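# Move the flexible plastic panel from rack into frame

## Task

Lift the flexible plastic panel out of the rack and install it in the metal frame. It counts as done only when both ends sit fully in the grooves of the two posts, the bottom edge rests on the sill along its whole length, and the panel stays upright with nothing holding it.

## Robot and tools

Robot: two UR7e-type arms, left_arm and right_arm. Each has a Robotiq 140 gripper whose fingers can fold at a hinge. Grip with the outer quarter of the pads, near the fingertips. A grip deeper toward the palm can wrap loosely or clamp too hard. A fingertip pushed end-first into a surface folds easily.

Frames: the scene frame has its origin at table height, midway between the arms. +z is up, +x points out over the table, and left_arm is on the +y side. Image left and right do not match arm names. Each arm reports its hand pose and velocities in its own base frame. Base origins: left (-0.059, +0.450, +0.027) m, yawed slightly positive. Right (+0.051, -0.519, +0.027) m, yawed slightly negative. Fixed cameras and the table use the scene frame. On the gripper, +z runs along the fingers and the fingers open and close along y. end_effector_position is the point where the closed pads meet. Fingertips reach about 33 mm past it when the gap is small and about 9 mm past it when fully open. Reported poses can be a few cm off.

Row layout: one flat list of 18 numbers, each in [-1, 1]. Numbers 1-6 are left_arm joint offsets, 7-9 are left gripper position, force_limit and speed. Numbers 10-18 are the same nine for right_arm. Joint order within each block is fixed: shoulder pan, wrist 2, wrist 1, shoulder lift, wrist 3, elbow. Joint numbers are offsets, not poses. A value of 1.0 equals 2.222 rad. Every offset counts from the Joint targets as they stood when the action or move began, never from the previous row. Sending 0 holds an arm where it is. Resend an arm's last three gripper numbers to leave that gripper unchanged. Stated joint ranges: elbow ±3.142 rad, all other joints ±6.283 rad. A request beyond a range by more than 0.010 rad refuses the whole action.

Gripper numbers are absolute commands:
- position: +1 is fully open (140 mm), about -0.8 is where the pads touch, and -1 closes until blocked.
- force_limit: pad force after a slow close, about 14 N at -1, 40 N at 0, 58 N at +1.
- speed: about 30 mm/s at -1, 140 at 0, 250 at +1. Faster closing grips harder.
- Both force_limit and speed start at +1.

To grip, send -1 and confirm object_status is 2. Status codes: 0 moving, 1 blocked while opening, 2 blocked while closing, 3 reached target or pads met. position_measured is in counts: 3 is open, 75 ≈ 100 mm, 139 ≈ 60 mm, 200 ≈ 20 mm, 230 means the pads touch. To grip harder, raise force_limit and nudge position (e.g. -1 to -0.98). To soften a grip, open and close again slowly.

Tools:
- execute_actions(actions, cameras): actions is a list of actions. Each action is up to 15 rows, one per 1/30 s step. A short action repeats its last row and still lasts 0.5 s. An empty list returns the state plus all camera images.
- move(target, speed, blend, stop_force, zero, blocking, cameras): target is one 18-number row, or up to 15 rows. All rows count from the same Joint targets. The joints travel together to that angle. speed is the fastest joint's top speed in rad/s, 0.01-3.14, default 0.5; give one value or one per target. blend is a corner-rounding radius in rad, default 0 (stop at each target). stop_force is in N, 3-120, and ends an arm's path when its wrist senses that much push. Use it with a slow speed for gentle contact. Leave it out when pulling away from a contact. zero (default true) re-zeros the sensor before the move. blocking=false returns after 0.5 s while the arm keeps moving, and cannot be combined with stop_force. Paths do not avoid obstacles or the other arm.
- wait(seconds 0-10, cameras): lets time pass with the last commands held.
- stop(cameras): brakes a running move.
- zoom_image(camera, region): region is [x0,y0,x1,y1] in pixels of that camera's latest image, at most 504 by 504.
- zero_wrist_force(arm): tares that arm's wrist sensor.
- read_manual(section): returns licence text only.
- finished_scene(scene): ends the current scene, given by its number. The panel must already be seated and free-standing.

Cameras, all 672x504: cam_head_left, cam_head_right, cam_high, cam_low, cam_left_wrist, cam_right_wrist. In the cameras argument, ["all"] means every camera and [] means none.

Result lines:
- Joint positions, velocities and torques: listed in the joint order above, in rad, rad/s and N m.
- Joint targets: the base that the next offsets count from.
- Hand pose and velocity, Wrist force and Wrist torque: along the hand's own axes.
- A line of the form move: ... gives how the move ended. done means at target; off_target means at rest more than 0.01 rad from target. held, moving and fault are also possible. limits=held means a check blocked some steps.
- joint command not followed: the clearance check between arms intervened.
- joint sent to its limit: a joint was driven to its end stop.
- MOTOR HOT: warns of heat. At 85 °C the brakes lock the arm for 30 s or more.

Avoid:
- Dropping the panel, releasing it while it still moves, or letting anything leave the table.
- Hitting the frame, rack, stand or table hard.
- Any collision or squeeze between the two arms, including one gripper closing on the other's fingers.
- Wrist torques of 26.3 N m or more, or shoulder and elbow torques of 141 N m or more, which stop the arm for 10 s.
- Net outside force of about 150 N (±25), which also stops the arm. Arms are stiff, so a target just past a firm contact can cause this.
- Twisting or levering the gripper hard, and holding the arm stretched out or loaded for long.
- Wasting time. Time counts, including thinking time.

Each tool is called after "Request:" as name(argument=value, ...) on one line, values as JSON.

## Session

Request:
execute_actions(actions=[])

Scene clock: 0.00 s.
left_arm: end_effector_position=(+0.1117, -0.4983, +0.3037) position_measured=3 object_status=3 end_effector_quat_wxyz=(+0.117, +0.847, +0.249, +0.455) | right_arm: end_effector_position=(+0.8132, +0.2905, +0.2781) position_measured=3 object_status=3 end_effector_quat_wxyz=(-0.273, +0.673, +0.054, +0.685)
Joint names: [shoulder pan, wrist 2, wrist 1, shoulder lift, wrist 3, elbow]
Joint positions: left_arm=[-2.106 -0.799 -1.011 -1.468 0.18 1.584] | right_arm=[0.037 -1.15 -4.135 -0.769 3.48 1.666]
Joint velocities: within noise
Joint torques (N m): no reading
Wrist force (N): no reading
Wrist torque (N m): no reading
Wrist force, peak (N): no reading
Joint targets: left_arm=[-2.106 -0.799 -1.011 -1.468 0.180 1.584] | right_arm=[0.037 -1.150 -4.135 -0.769 3.480 1.666]
Tool commands: left_gripper/position=+1.0 left_gripper/force_limit=+1.0 left_gripper/speed=+1.0 right_gripper/position=+1.0 right_gripper/force_limit=+1.0 right_gripper/speed=+1.0

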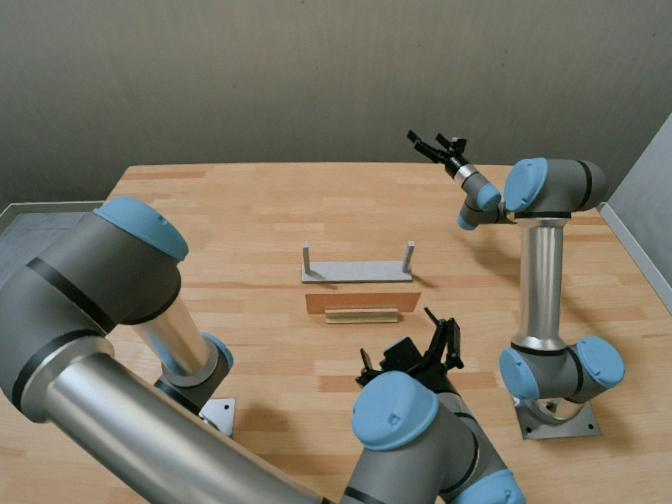

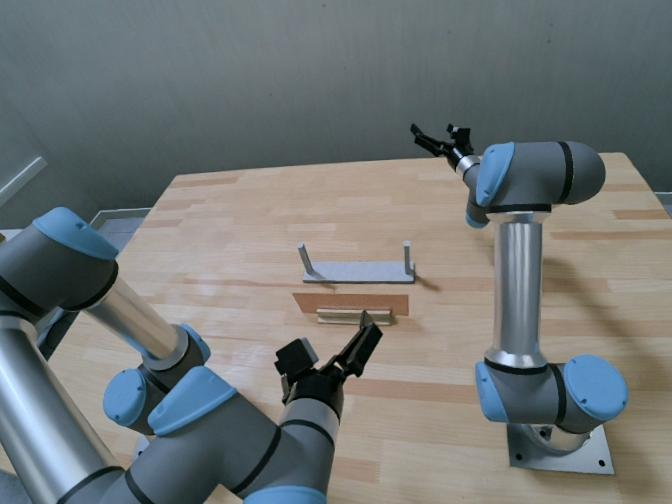

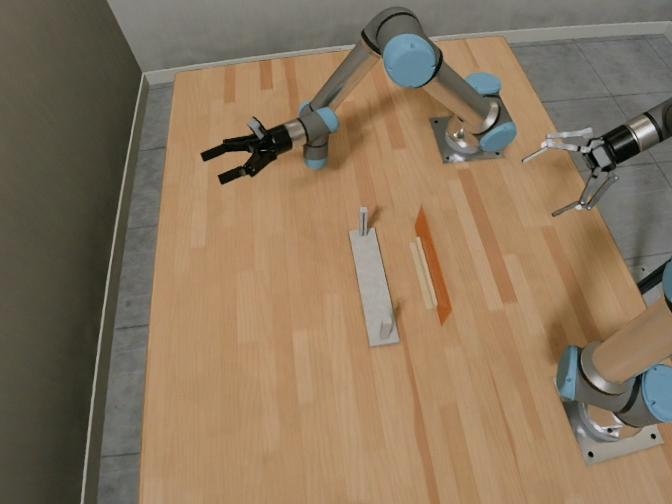

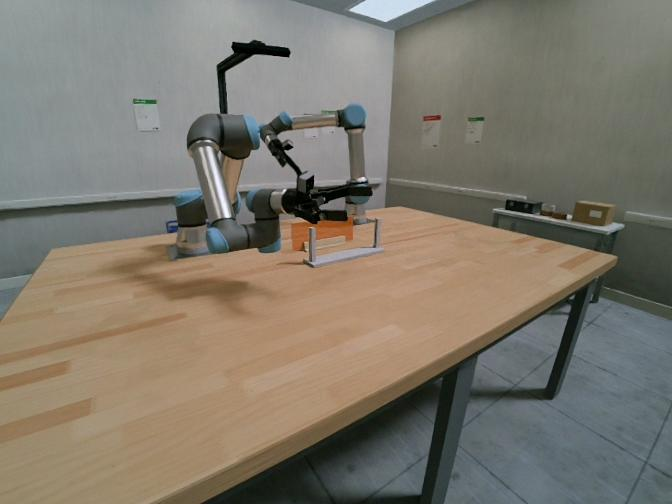

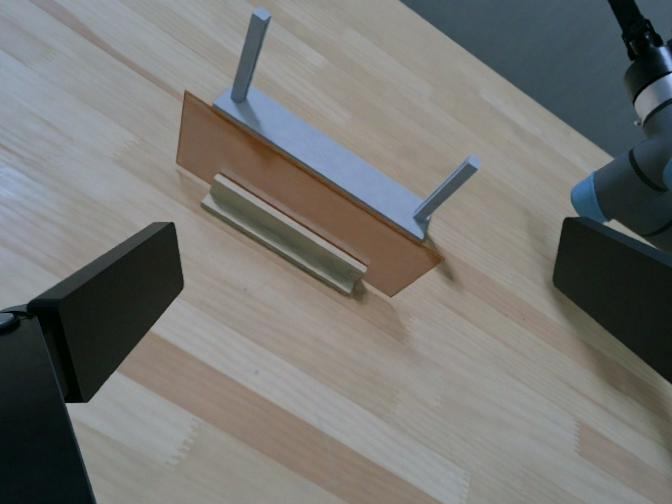

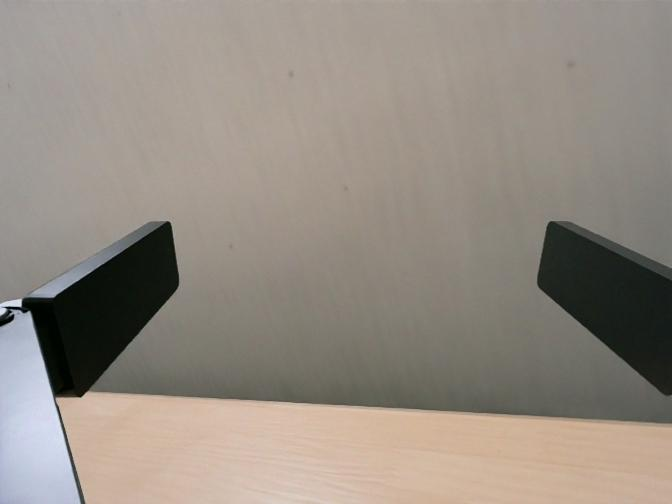

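Request:
zoom_image(camera="cam_left_wrist", region=[160, 0, 500, 310])

Request:
zoom_image(camera="cam_high", region=[320, 180, 480, 360])

Request:
zoom_image(camera="cam_low", region=[270, 180, 410, 285])

Request:
zoom_image(camera="cam_head_left", region=[280, 220, 450, 340])

Request:
zoom_image(camera="cam_head_right", region=[270, 220, 440, 340])

Scaled by 1.482 from the camera's 672x504 image, which has a finer 960x720 frame.

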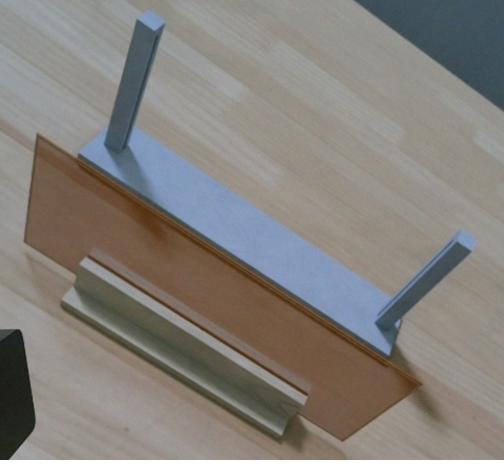

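Scaled by 2.800 from the camera's 672x504 image, which has a finer 960x720 frame.

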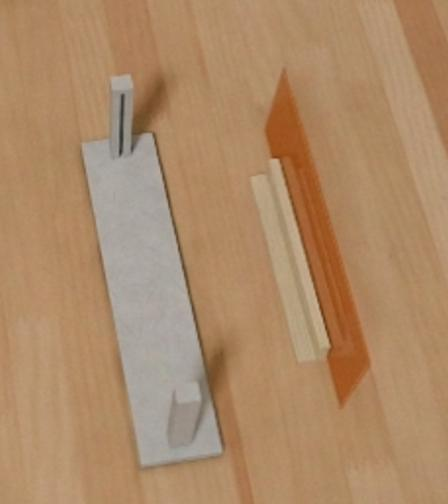

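Scaled by 3.600 from the camera's 672x504 image, which has a finer 960x720 frame.

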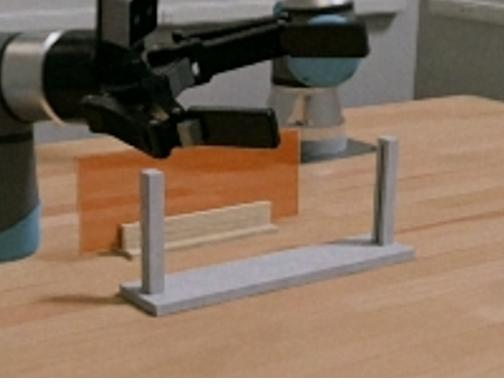

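Scaled by 2.965 from the camera's 672x504 image, which has a finer 960x720 frame.

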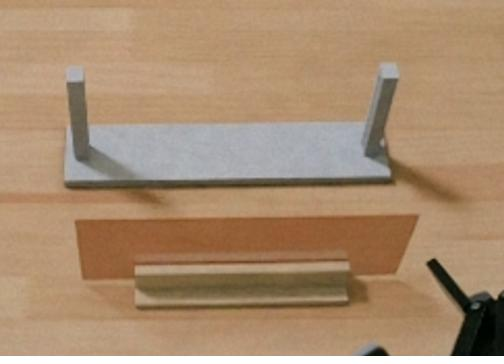

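Scaled by 2.965 from the camera's 672x504 image, which has a finer 960x720 frame.

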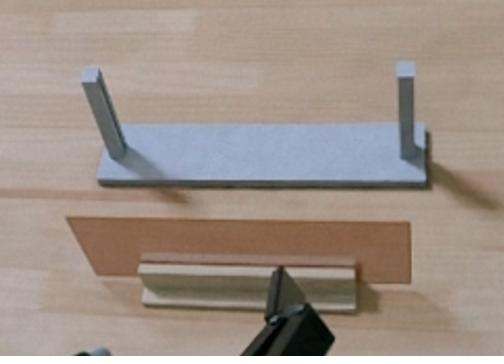

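Request:
zoom_image(camera="cam_left_wrist", region=[220, 0, 300, 110])

Request:
zoom_image(camera="cam_left_wrist", region=[390, 140, 490, 270])

Request:
zoom_image(camera="cam_high", region=[350, 200, 390, 240])

Request:
zoom_image(camera="cam_low", region=[355, 210, 395, 260])

Scaled by 4.582 from the camera's 672x504 image, which has a finer 960x720 frame.

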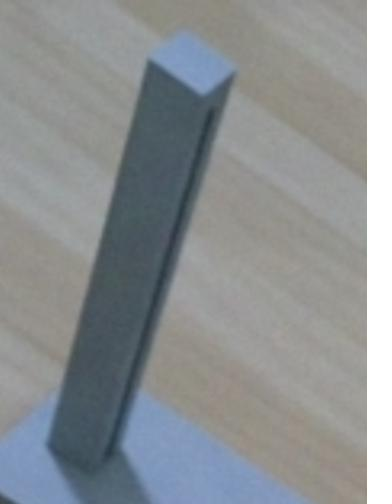

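Scaled by 3.877 from the camera's 672x504 image, which has a finer 960x720 frame.

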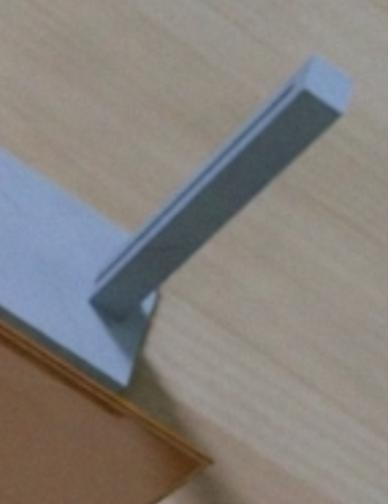

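Scaled by 12.600 from the camera's 672x504 image, which has a finer 960x720 frame.

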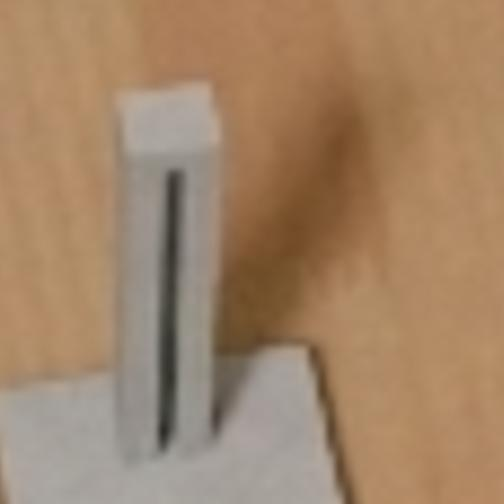

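Scaled by 10.080 from the camera's 672x504 image, which has a finer 960x720 frame.

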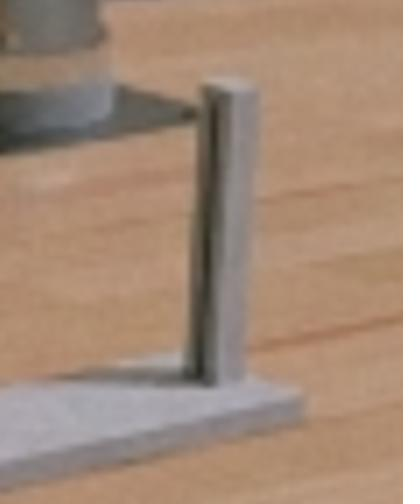

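Request:
move(target=[0.41584, -0.20635, -0.34833, 0.04275, 0.83888, -0.06931, 1, 1, 1, 0, 0, 0, 0, 0, 0, 1, 1, 1], speed=0.9, cameras=["cam_left_wrist", "cam_high"])

Scene clock: 99.27 s.
left_arm: end_effector_position=(+0.4469, -0.4869, +0.2805) position_measured=3 object_status=3 end_effector_quat_wxyz=(+0.006, +0.984, -0.029, +0.174) | right_arm: end_effector_position=(+0.8132, +0.2905, +0.2781) position_measured=3 object_status=3 end_effector_quat_wxyz=(-0.273, +0.673, +0.054, +0.685)
Joint names: [shoulder pan, wrist 2, wrist 1, shoulder lift, wrist 3, elbow]
Joint positions: left_arm=[-1.182 -1.257 -1.785 -1.373 2.043 1.43] | right_arm=[0.037 -1.15 -4.135 -0.769 3.48 1.666]
Joint torques (N m): left_arm=[11.16 -0.98 -4.21 -25.11 1.39 -37.23] | right_arm=[0.99 -0.1 -2.34 -48.66 -0.06 -17.31]
Wrist force (N): left_arm=[-0.2 -1.3 -1.6] | right_arm=[-0.2 0.5 0.0]
Wrist torque (N m): left_arm=[-0.16 0.02 -0.21] | right_arm=[0.10 0.04 0.00]
Wrist force, peak (N): left_arm=[1.2 -1.8 -1.5] | right_arm=[-0.3 0.4 -0.2]
Joint targets: left_arm=[-1.182 -1.257 -1.785 -1.373 2.044 1.430] | right_arm=[0.037 -1.150 -4.135 -0.769 3.480 1.666]
move: done
Images, in order (width x height): cam_high 672x504, cam_left_wrist 672x504.

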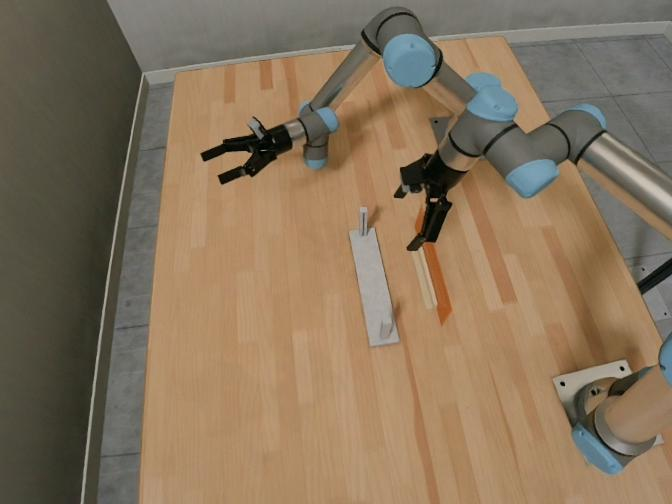

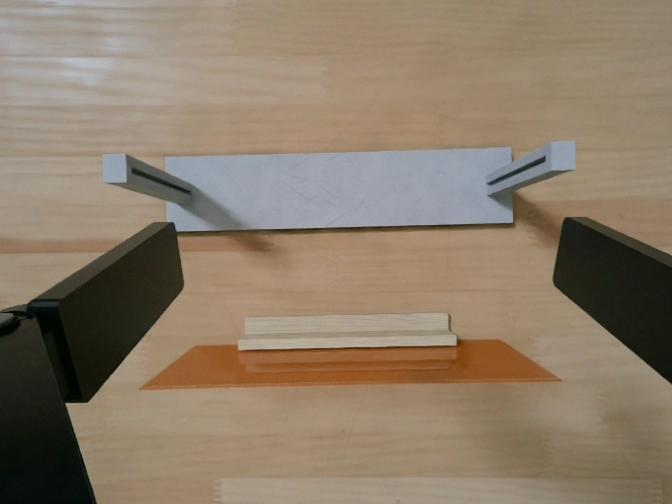

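Request:
zoom_image(camera="cam_left_wrist", region=[90, 130, 350, 325])

Request:
zoom_image(camera="cam_left_wrist", region=[330, 130, 590, 325])

Request:
zoom_image(camera="cam_left_wrist", region=[120, 290, 360, 470])

Request:
zoom_image(camera="cam_left_wrist", region=[330, 290, 570, 470])

Scaled by 1.938 from the camera's 672x504 image, which has a finer 960x720 frame.

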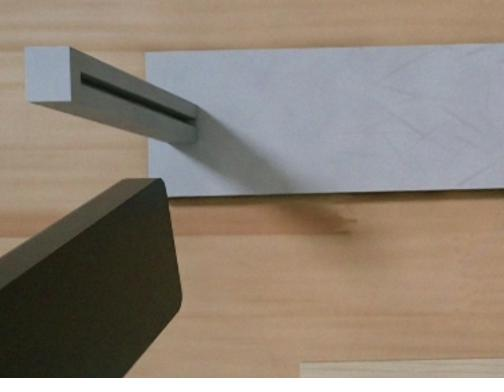

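Scaled by 1.938 from the camera's 672x504 image, which has a finer 960x720 frame.

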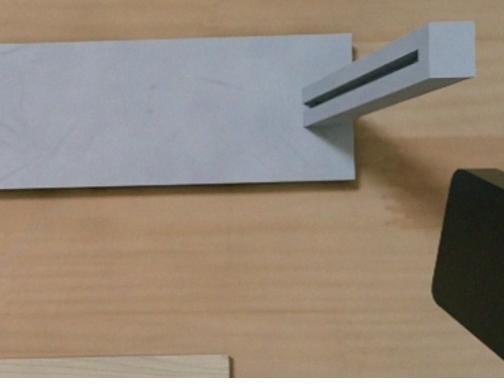

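Scaled by 2.100 from the camera's 672x504 image, which has a finer 960x720 frame.

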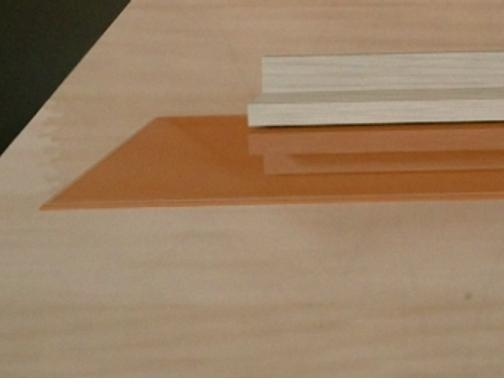

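Scaled by 2.100 from the camera's 672x504 image, which has a finer 960x720 frame.

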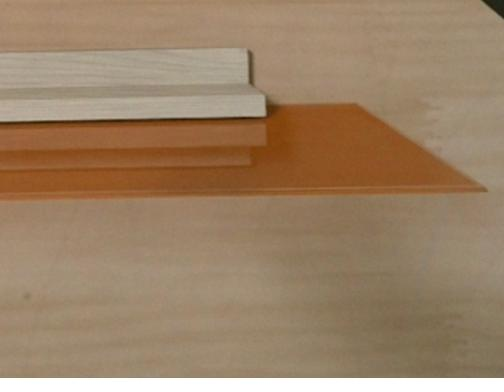

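Request:
zoom_image(camera="cam_left_wrist", region=[0, 200, 240, 420])

Request:
zoom_image(camera="cam_left_wrist", region=[500, 200, 672, 420])

Scaled by 2.100 from the camera's 672x504 image, which has a finer 960x720 frame.

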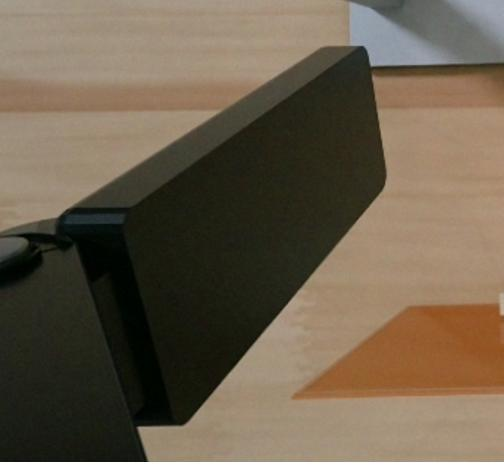

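Scaled by 2.291 from the camera's 672x504 image, which has a finer 960x720 frame.

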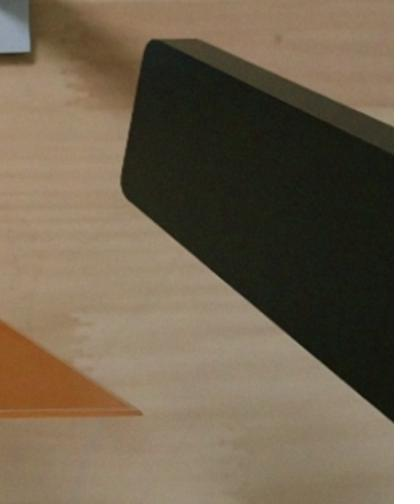

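Request:
move(target=[0.04163, -0.14110, 0.01206, -0.07300, 0.73285, 0.13168, 0.228, 0, 0, 0.15932, -0.09451, 0.65257, -0.20252, -0.27003, -0.0297, 0.228, 0, 0], speed=0.9, cameras=["cam_left_wrist", "cam_head_right"])

Scene clock: 194.63 s.
left_arm: end_effector_position=(+0.3497, -0.3819, +0.2033) position_measured=100 object_status=3 end_effector_quat_wxyz=(+0.000, +0.690, -0.724, +0.000) | right_arm: end_effector_position=(+0.6534, +0.4838, +0.2564) position_measured=100 object_status=3 end_effector_quat_wxyz=(-0.121, +0.867, +0.333, +0.349)
Joint names: [shoulder pan, wrist 2, wrist 1, shoulder lift, wrist 3, elbow]
Joint positions: left_arm=[-1.09 -1.571 -1.758 -1.535 3.672 1.722] | right_arm=[0.391 -1.36 -2.685 -1.219 2.88 1.6]
Joint torques (N m): left_arm=[11.49 -1.71 -1.29 -40.77 1.26 -13.12] | right_arm=[12.48 -1.92 -2.55 -46.87 -1.82 -39.39]
Wrist force (N): left_arm=[-1.2 -0.9 -2.3] | right_arm=[1.3 0.6 2.9]
Wrist torque (N m): left_arm=[-0.04 0.21 -0.27] | right_arm=[0.32 -0.52 -0.08]
Wrist force, peak (N): left_arm=[-1.2 -1.8 -2.7] | right_arm=[1.4 0.6 3.1]
Joint targets: left_arm=[-1.090 -1.571 -1.758 -1.536 3.672 1.722] | right_arm=[0.391 -1.360 -2.685 -1.219 2.880 1.600]
move: done
Images, in order (width x height): cam_head_right 672x504, cam_left_wrist 672x504.

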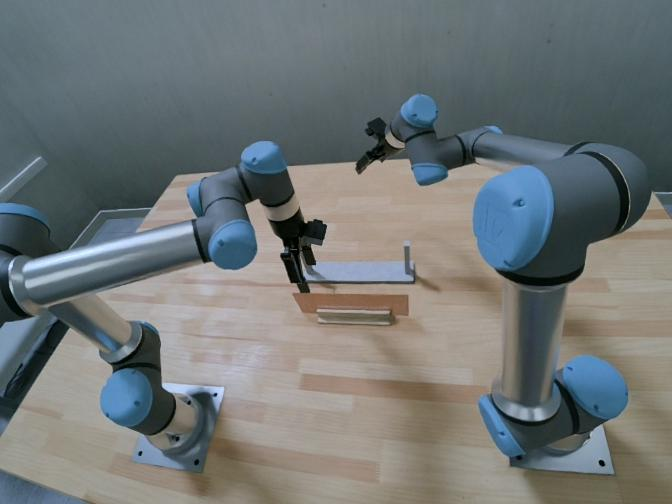

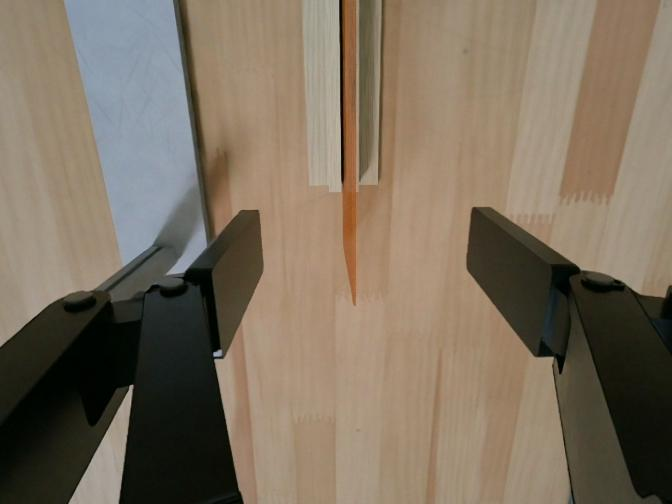

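Request:
zoom_image(camera="cam_left_wrist", region=[230, 160, 500, 362])

Request:
zoom_image(camera="cam_left_wrist", region=[300, 0, 400, 100])

Request:
zoom_image(camera="cam_left_wrist", region=[60, 200, 280, 380])

Scaled by 1.867 from the camera's 672x504 image, which has a finer 960x720 frame.

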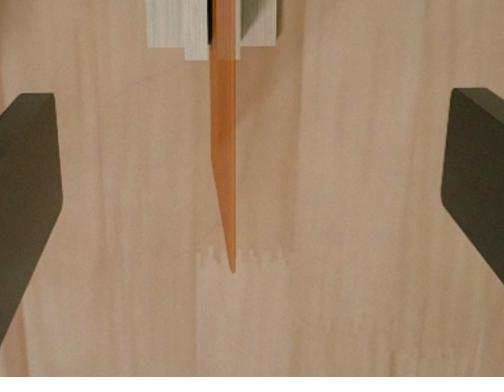

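Scaled by 5.040 from the camera's 672x504 image, which has a finer 960x720 frame.

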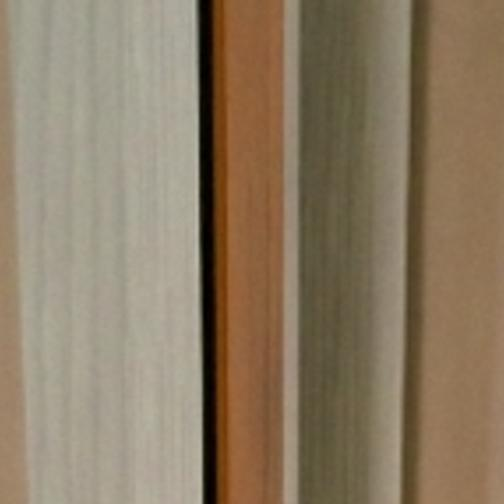

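Scaled by 2.291 from the camera's 672x504 image, which has a finer 960x720 frame.

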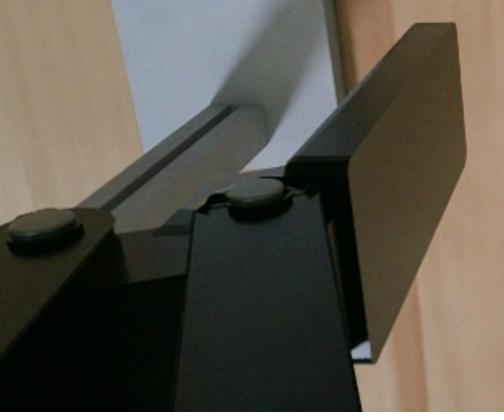

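Request:
move(target=[0.00356, 0, -0.03533, 0.00176, -0.72007, 0.03357, 0.228, 0, 0, 0.15486, -0.09487, 0.51044, -0.18047, 0.58506, 0, 0.228, 0, 0], speed=1.2, cameras=[])

Request:
move(target=[0, 0, 0, 0, -0.69024, 0, 0.228, 0, 0, 0, 0, -0.06980, -0.00140, 0.55581, 0.07120, 0.228, 0, 0], speed=1.2, cameras=["cam_left_wrist", "cam_right_wrist", "cam_head_right"])

Scene clock: 238.60 s.
left_arm: end_effector_position=(+0.3502, -0.3745, +0.1733) position_measured=100 object_status=3 end_effector_quat_wxyz=(+0.000, +1.000, -0.006, +0.000) | right_arm: end_effector_position=(+0.2601, +0.4148, +0.2838) position_measured=100 object_status=3 end_effector_quat_wxyz=(+0.000, +0.989, -0.151, +0.000)
Joint names: [shoulder pan, wrist 2, wrist 1, shoulder lift, wrist 3, elbow]
Joint positions: left_arm=[-1.082 -1.571 -1.837 -1.532 2.072 1.797] | right_arm=[0.735 -1.571 -1.551 -1.62 4.179 1.6]
Joint torques (N m): left_arm=[11.03 -1.49 -3.92 -17.36 -1.64 -12.83] | right_arm=[12.38 -2.42 -1.2 -29.44 1.94 -37.04]
Wrist force (N): left_arm=[-1.1 -1.1 -2.1] | right_arm=[3.9 0.7 3.4]
Wrist torque (N m): left_arm=[-0.07 0.18 -0.17] | right_arm=[0.42 -0.92 -0.34]
Wrist force, peak (N): left_arm=[-1.3 -1.3 -2.6] | right_arm=[3.8 1.4 3.8]
Joint targets: left_arm=[-1.082 -1.571 -1.837 -1.532 2.072 1.797] | right_arm=[0.735 -1.571 -1.551 -1.620 4.180 1.600]
move: done
No camera images: "cameras" was empty.

Scene clock: 240.80 s.
left_arm: end_effector_position=(+0.3502, -0.3744, +0.1733) position_measured=100 object_status=3 end_effector_quat_wxyz=(+0.000, +0.725, +0.689, +0.000) | right_arm: end_effector_position=(+0.2565, +0.4115, +0.2231) position_measured=100 object_status=3 end_effector_quat_wxyz=(+0.000, +0.719, -0.695, +0.000)
Joint names: [shoulder pan, wrist 2, wrist 1, shoulder lift, wrist 3, elbow]
Joint positions: left_arm=[-1.082 -1.571 -1.837 -1.532 0.539 1.797] | right_arm=[0.735 -1.571 -1.706 -1.623 5.414 1.758]
Joint torques (N m): left_arm=[10.91 -1.14 -3.85 -17 -1.52 -13.25] | right_arm=[12.03 -2.33 -5.14 -28.39 1.82 -14.62]
Wrist force (N): left_arm=[-1.3 -0.7 -2.6] | right_arm=[4.2 1.0 3.2]
Wrist torque (N m): left_arm=[0.02 0.23 -0.17] | right_arm=[0.48 -1.00 -0.33]
Wrist force, peak (N): left_arm=[-1.5 -0.9 -2.6] | right_arm=[4.3 0.9 3.6]
Joint targets: left_arm=[-1.082 -1.571 -1.837 -1.532 0.538 1.797] | right_arm=[0.735 -1.571 -1.706 -1.623 5.415 1.758]
move: done
Images, in order (width x height): cam_head_right 672x504, cam_left_wrist 672x504, cam_right_wrist 672x504.

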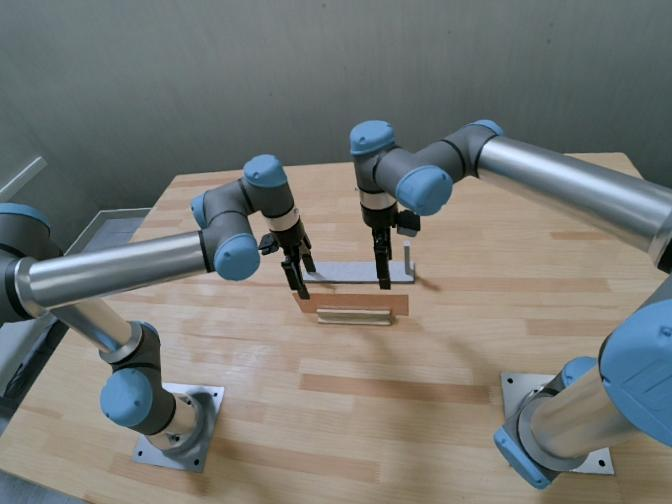

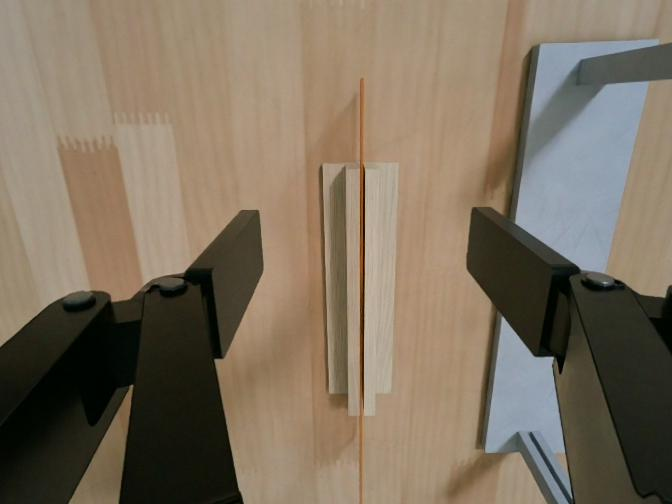

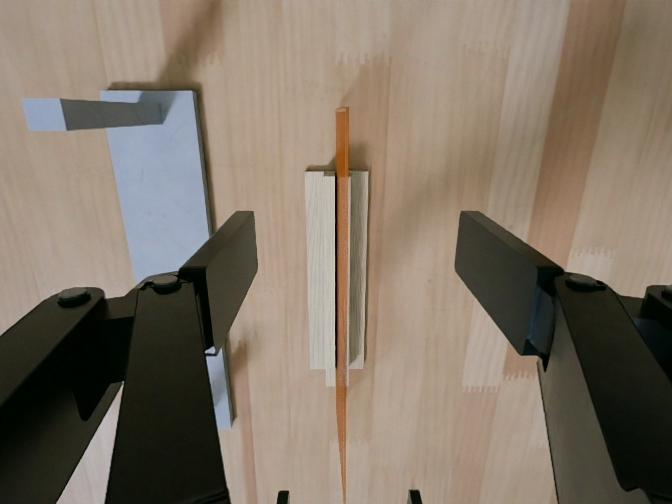

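Request:
zoom_image(camera="cam_left_wrist", region=[250, 50, 490, 290])

Request:
zoom_image(camera="cam_left_wrist", region=[290, 330, 430, 504])

Request:
zoom_image(camera="cam_right_wrist", region=[240, 80, 480, 290])

Request:
zoom_image(camera="cam_right_wrist", region=[270, 340, 430, 504])

Request:
zoom_image(camera="cam_right_wrist", region=[0, 60, 240, 240])

Request:
zoom_image(camera="cam_left_wrist", region=[470, 20, 672, 180])

Scaled by 2.100 from the camera's 672x504 image, which has a finer 960x720 frame.

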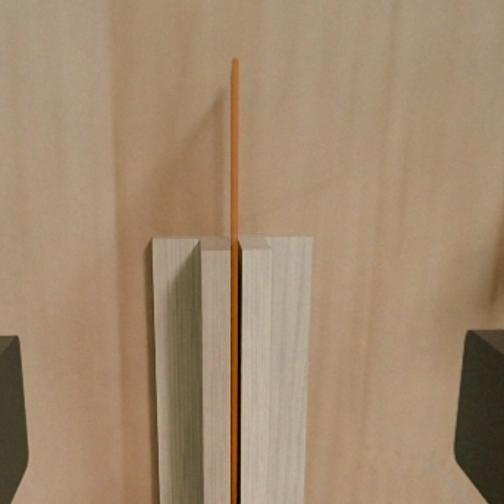

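Scaled by 2.897 from the camera's 672x504 image, which has a finer 960x720 frame.

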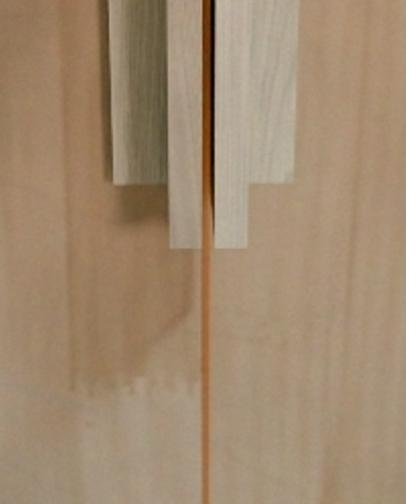

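Scaled by 2.100 from the camera's 672x504 image, which has a finer 960x720 frame.

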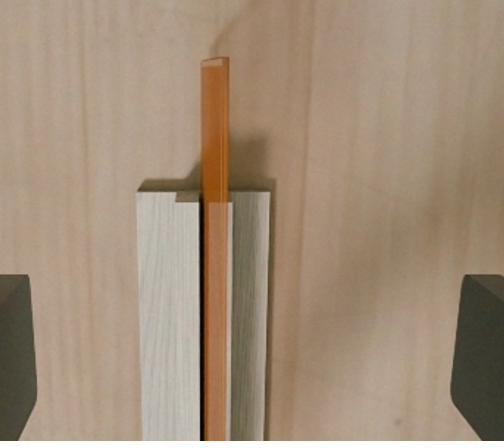

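Scaled by 3.073 from the camera's 672x504 image, which has a finer 960x720 frame.

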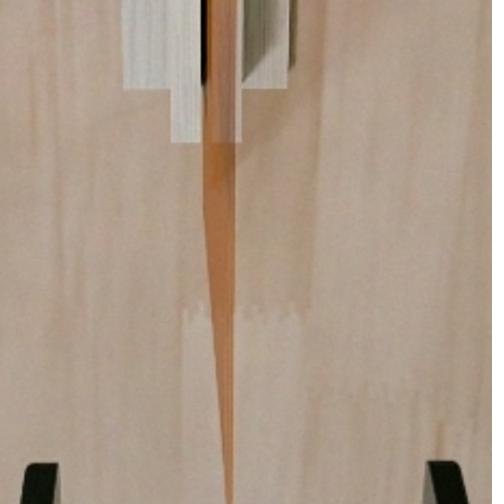

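Scaled by 2.100 from the camera's 672x504 image, which has a finer 960x720 frame.

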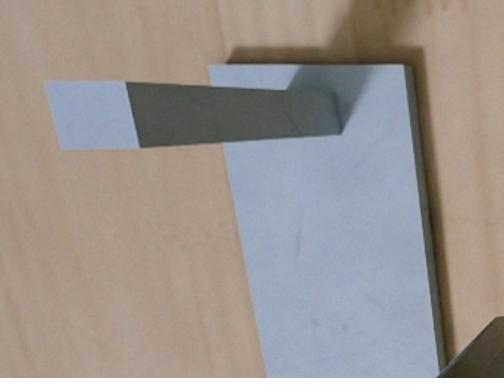

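Scaled by 2.495 from the camera's 672x504 image, which has a finer 960x720 frame.

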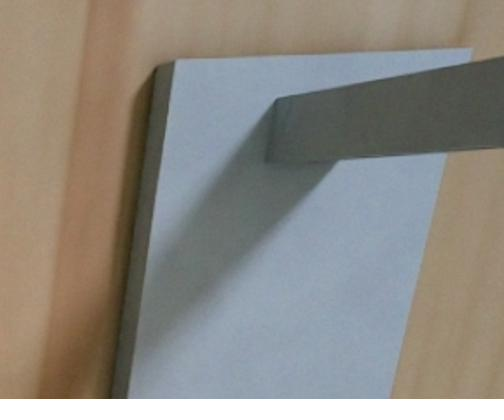

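Request:
move(target=[0.00268, 0.0001, -0.04152, 0.01094, -0.0055, 0.03112, 0.228, 0, 0, 0.00467, 0.0001, -0.0832, 0.02326, 0.0018, 0.06003, 0.228, 0, 0], speed=0.4, cameras=["cam_left_wrist", "cam_right_wrist"])

Scene clock: 285.90 s.
left_arm: end_effector_position=(+0.3519, -0.3712, +0.1378) position_measured=100 object_status=3 end_effector_quat_wxyz=(+0.000, +0.718, +0.696, +0.000) | right_arm: end_effector_position=(+0.2562, +0.4180, +0.1532) position_measured=100 object_status=3 end_effector_quat_wxyz=(+0.000, +0.721, -0.693, +0.000)
Joint names: [shoulder pan, wrist 2, wrist 1, shoulder lift, wrist 3, elbow]
Joint positions: left_arm=[-1.076 -1.571 -1.929 -1.507 0.526 1.866] | right_arm=[0.745 -1.57 -1.89 -1.571 5.418 1.891]
Joint torques (N m): left_arm=[11.09 1.66 -3.7 -17.72 -1.54 -11.2] | right_arm=[11.86 2 -5.23 -17.34 1.88 -13.99]
Wrist force (N): left_arm=[-0.9 -0.8 -2.3] | right_arm=[4.0 1.0 3.4]
Wrist torque (N m): left_arm=[0.01 0.15 -0.17] | right_arm=[0.46 -0.97 -0.31]
Wrist force, peak (N): left_arm=[-1.4 -0.9 -3.2] | right_arm=[4.0 1.0 4.6]
Joint targets: left_arm=[-1.076 -1.571 -1.929 -1.507 0.526 1.866] | right_arm=[0.745 -1.570 -1.890 -1.571 5.419 1.891]
move: done
Images, in order (width x height): cam_left_wrist 672x504, cam_right_wrist 672x504.

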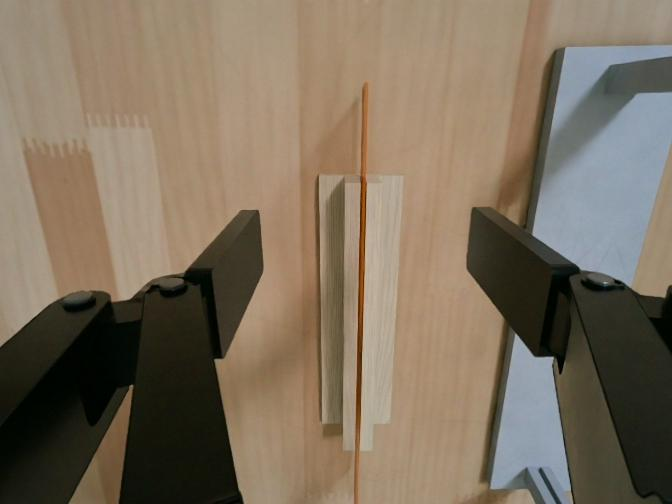

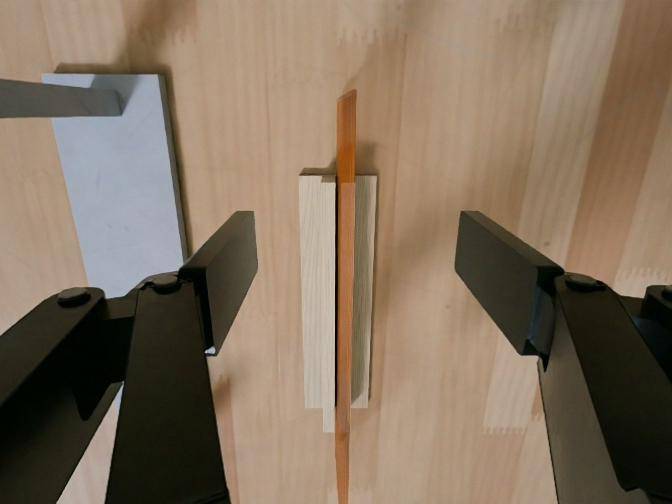

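Request:
zoom_image(camera="cam_left_wrist", region=[320, 60, 420, 160])

Request:
zoom_image(camera="cam_left_wrist", region=[310, 404, 410, 504])

Request:
zoom_image(camera="cam_right_wrist", region=[300, 70, 400, 170])

Request:
zoom_image(camera="cam_right_wrist", region=[290, 404, 390, 504])

Scaled by 5.040 from the camera's 672x504 image, which has a finer 960x720 frame.

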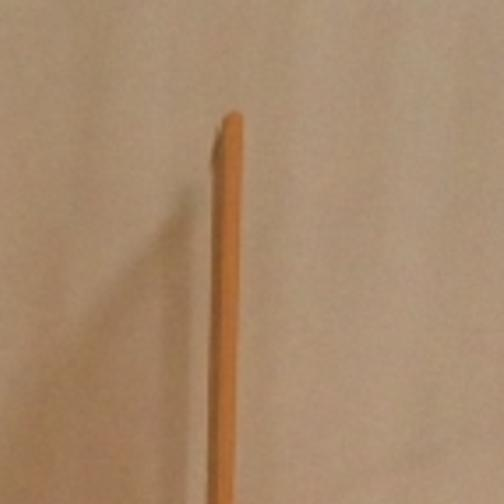

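Scaled by 5.040 from the camera's 672x504 image, which has a finer 960x720 frame.

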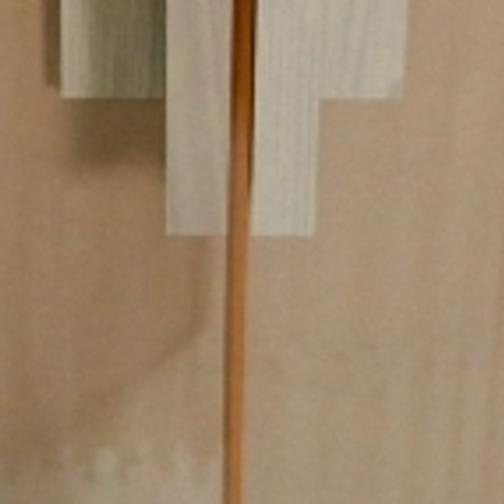

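Scaled by 5.040 from the camera's 672x504 image, which has a finer 960x720 frame.

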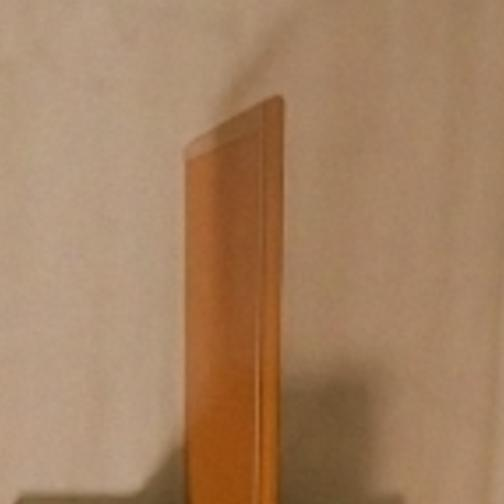

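Scaled by 5.040 from the camera's 672x504 image, which has a finer 960x720 frame.

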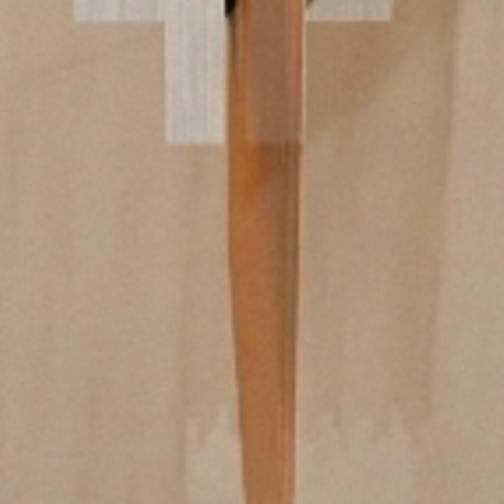

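Request:
move(target=[0.02222, 0, -0.00114, -0.03371, 0.02215, 0.03449, 0.228, 0, 0, -0.03486, -0.00036, 0.00179, -0.04134, -0.03502, 0.03919, 0.228, 0, 0], speed=0.3, cameras=["cam_left_wrist", "cam_right_wrist"])

Request:
zoom_image(camera="cam_left_wrist", region=[310, 140, 430, 260])

Request:
zoom_image(camera="cam_right_wrist", region=[290, 140, 410, 260])

Scene clock: 311.80 s.
left_arm: end_effector_position=(+0.3533, -0.3263, +0.1380) position_measured=100 object_status=3 end_effector_quat_wxyz=(+0.000, +0.718, +0.696, +0.000) | right_arm: end_effector_position=(+0.2580, +0.3732, +0.1531) position_measured=100 object_status=3 end_effector_quat_wxyz=(+0.000, +0.721, -0.693, +0.000)
Joint names: [shoulder pan, wrist 2, wrist 1, shoulder lift, wrist 3, elbow]
Joint positions: left_arm=[-1.027 -1.571 -1.932 -1.582 0.575 1.942] | right_arm=[0.668 -1.571 -1.887 -1.663 5.341 1.978]
Joint torques (N m): left_arm=[10.62 1.57 -3.81 -37.7 1.41 -12.53] | right_arm=[-11.7 -2.39 -1.58 -25.58 -1.7 -11.27]
Wrist force (N): left_arm=[-1.3 -1.0 -2.7] | right_arm=[4.2 1.1 3.4]
Wrist torque (N m): left_arm=[-0.06 0.25 -0.31] | right_arm=[0.50 -1.04 -0.17]
Wrist force, peak (N): left_arm=[-1.3 -1.0 -2.7] | right_arm=[5.2 1.0 3.4]
Joint targets: left_arm=[-1.027 -1.571 -1.932 -1.582 0.575 1.943] | right_arm=[0.668 -1.571 -1.886 -1.663 5.341 1.978]
move: done
Images, in order (width x height): cam_left_wrist 672x504, cam_right_wrist 672x504.

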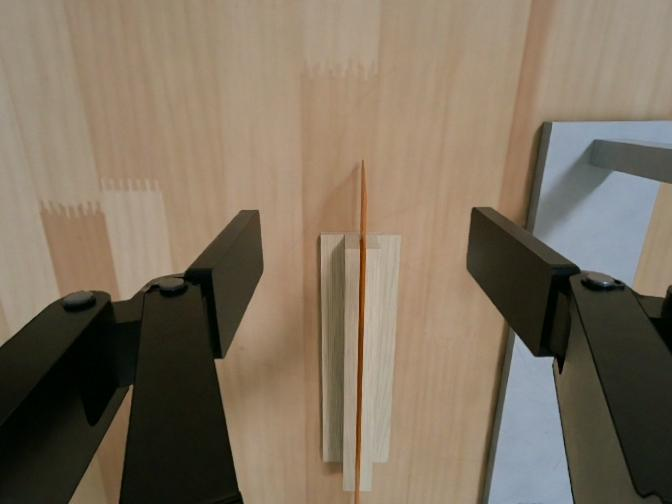

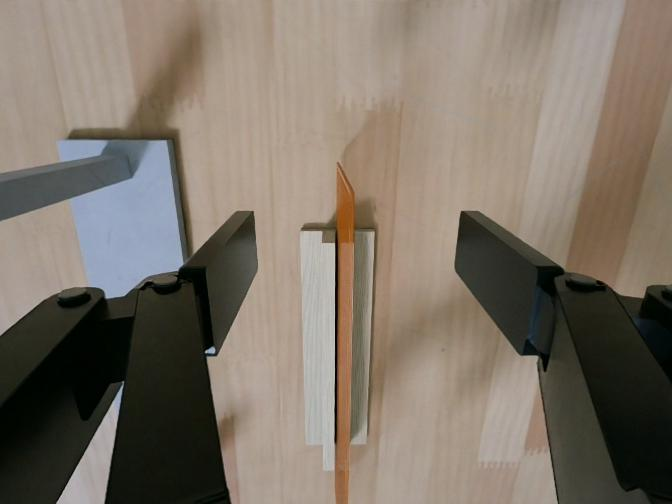

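Scaled by 4.200 from the camera's 672x504 image, which has a finer 960x720 frame.

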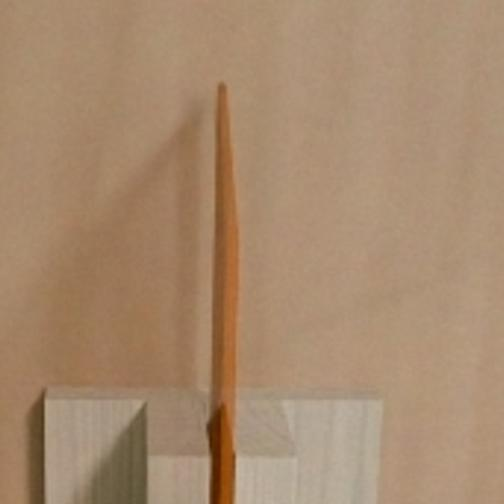

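Scaled by 4.200 from the camera's 672x504 image, which has a finer 960x720 frame.

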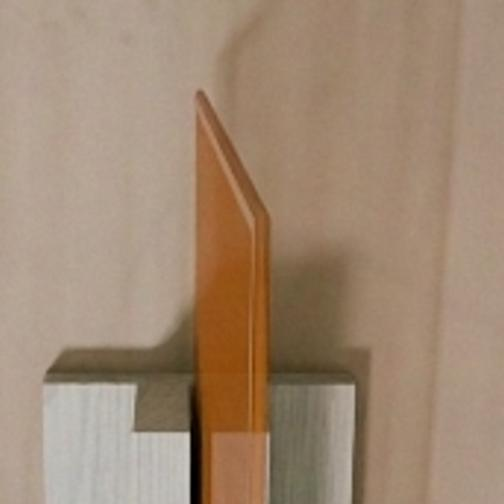

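Request:
move(target=[-0.01819, 0, -0.02241, 0.04584, -0.01858, -0.02334, -0.337, 0, 0, 0.03136, 0, -0.04154, 0.0572, 0.03063, -0.01557, -0.337, 0, 0], speed=0.25, cameras=["cam_left_wrist", "cam_right_wrist"])

Scene clock: 353.03 s.
left_arm: end_effector_position=(+0.3571, -0.3714, +0.1182) position_measured=171 object_status=3 end_effector_quat_wxyz=(+0.000, +0.718, +0.696, +0.000) | right_arm: end_effector_position=(+0.2618, +0.4176, +0.1208) position_measured=171 object_status=3 end_effector_quat_wxyz=(+0.000, +0.721, -0.692, +0.000)
Joint names: [shoulder pan, wrist 2, wrist 1, shoulder lift, wrist 3, elbow]
Joint positions: left_arm=[-1.067 -1.571 -1.981 -1.481 0.534 1.891] | right_arm=[0.737 -1.571 -1.978 -1.536 5.409 1.944]
Joint torques (N m): left_arm=[-9.23 1.53 -3.71 -19.12 -1.71 -35.83] | right_arm=[10.91 0.05 -5.04 -18.74 1.91 -38.26]
Wrist force (N): left_arm=[-1.2 -1.0 -2.5] | right_arm=[4.2 1.1 3.4]
Wrist torque (N m): left_arm=[-0.02 0.21 -0.18] | right_arm=[0.49 -1.02 -0.32]
Wrist force, peak (N): left_arm=[-2.2 -0.9 -2.4] | right_arm=[5.3 1.0 3.2]
Joint targets: left_arm=[-1.067 -1.571 -1.981 -1.480 0.534 1.891] | right_arm=[0.738 -1.571 -1.979 -1.536 5.409 1.944]
move: done
Images, in order (width x height): cam_left_wrist 672x504, cam_right_wrist 672x504.

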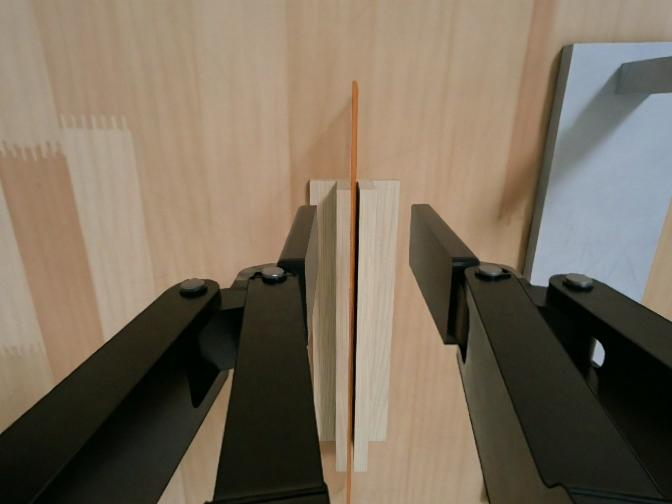

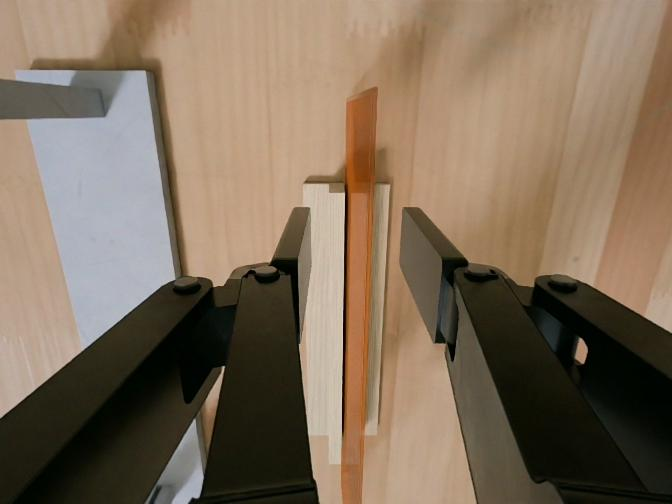

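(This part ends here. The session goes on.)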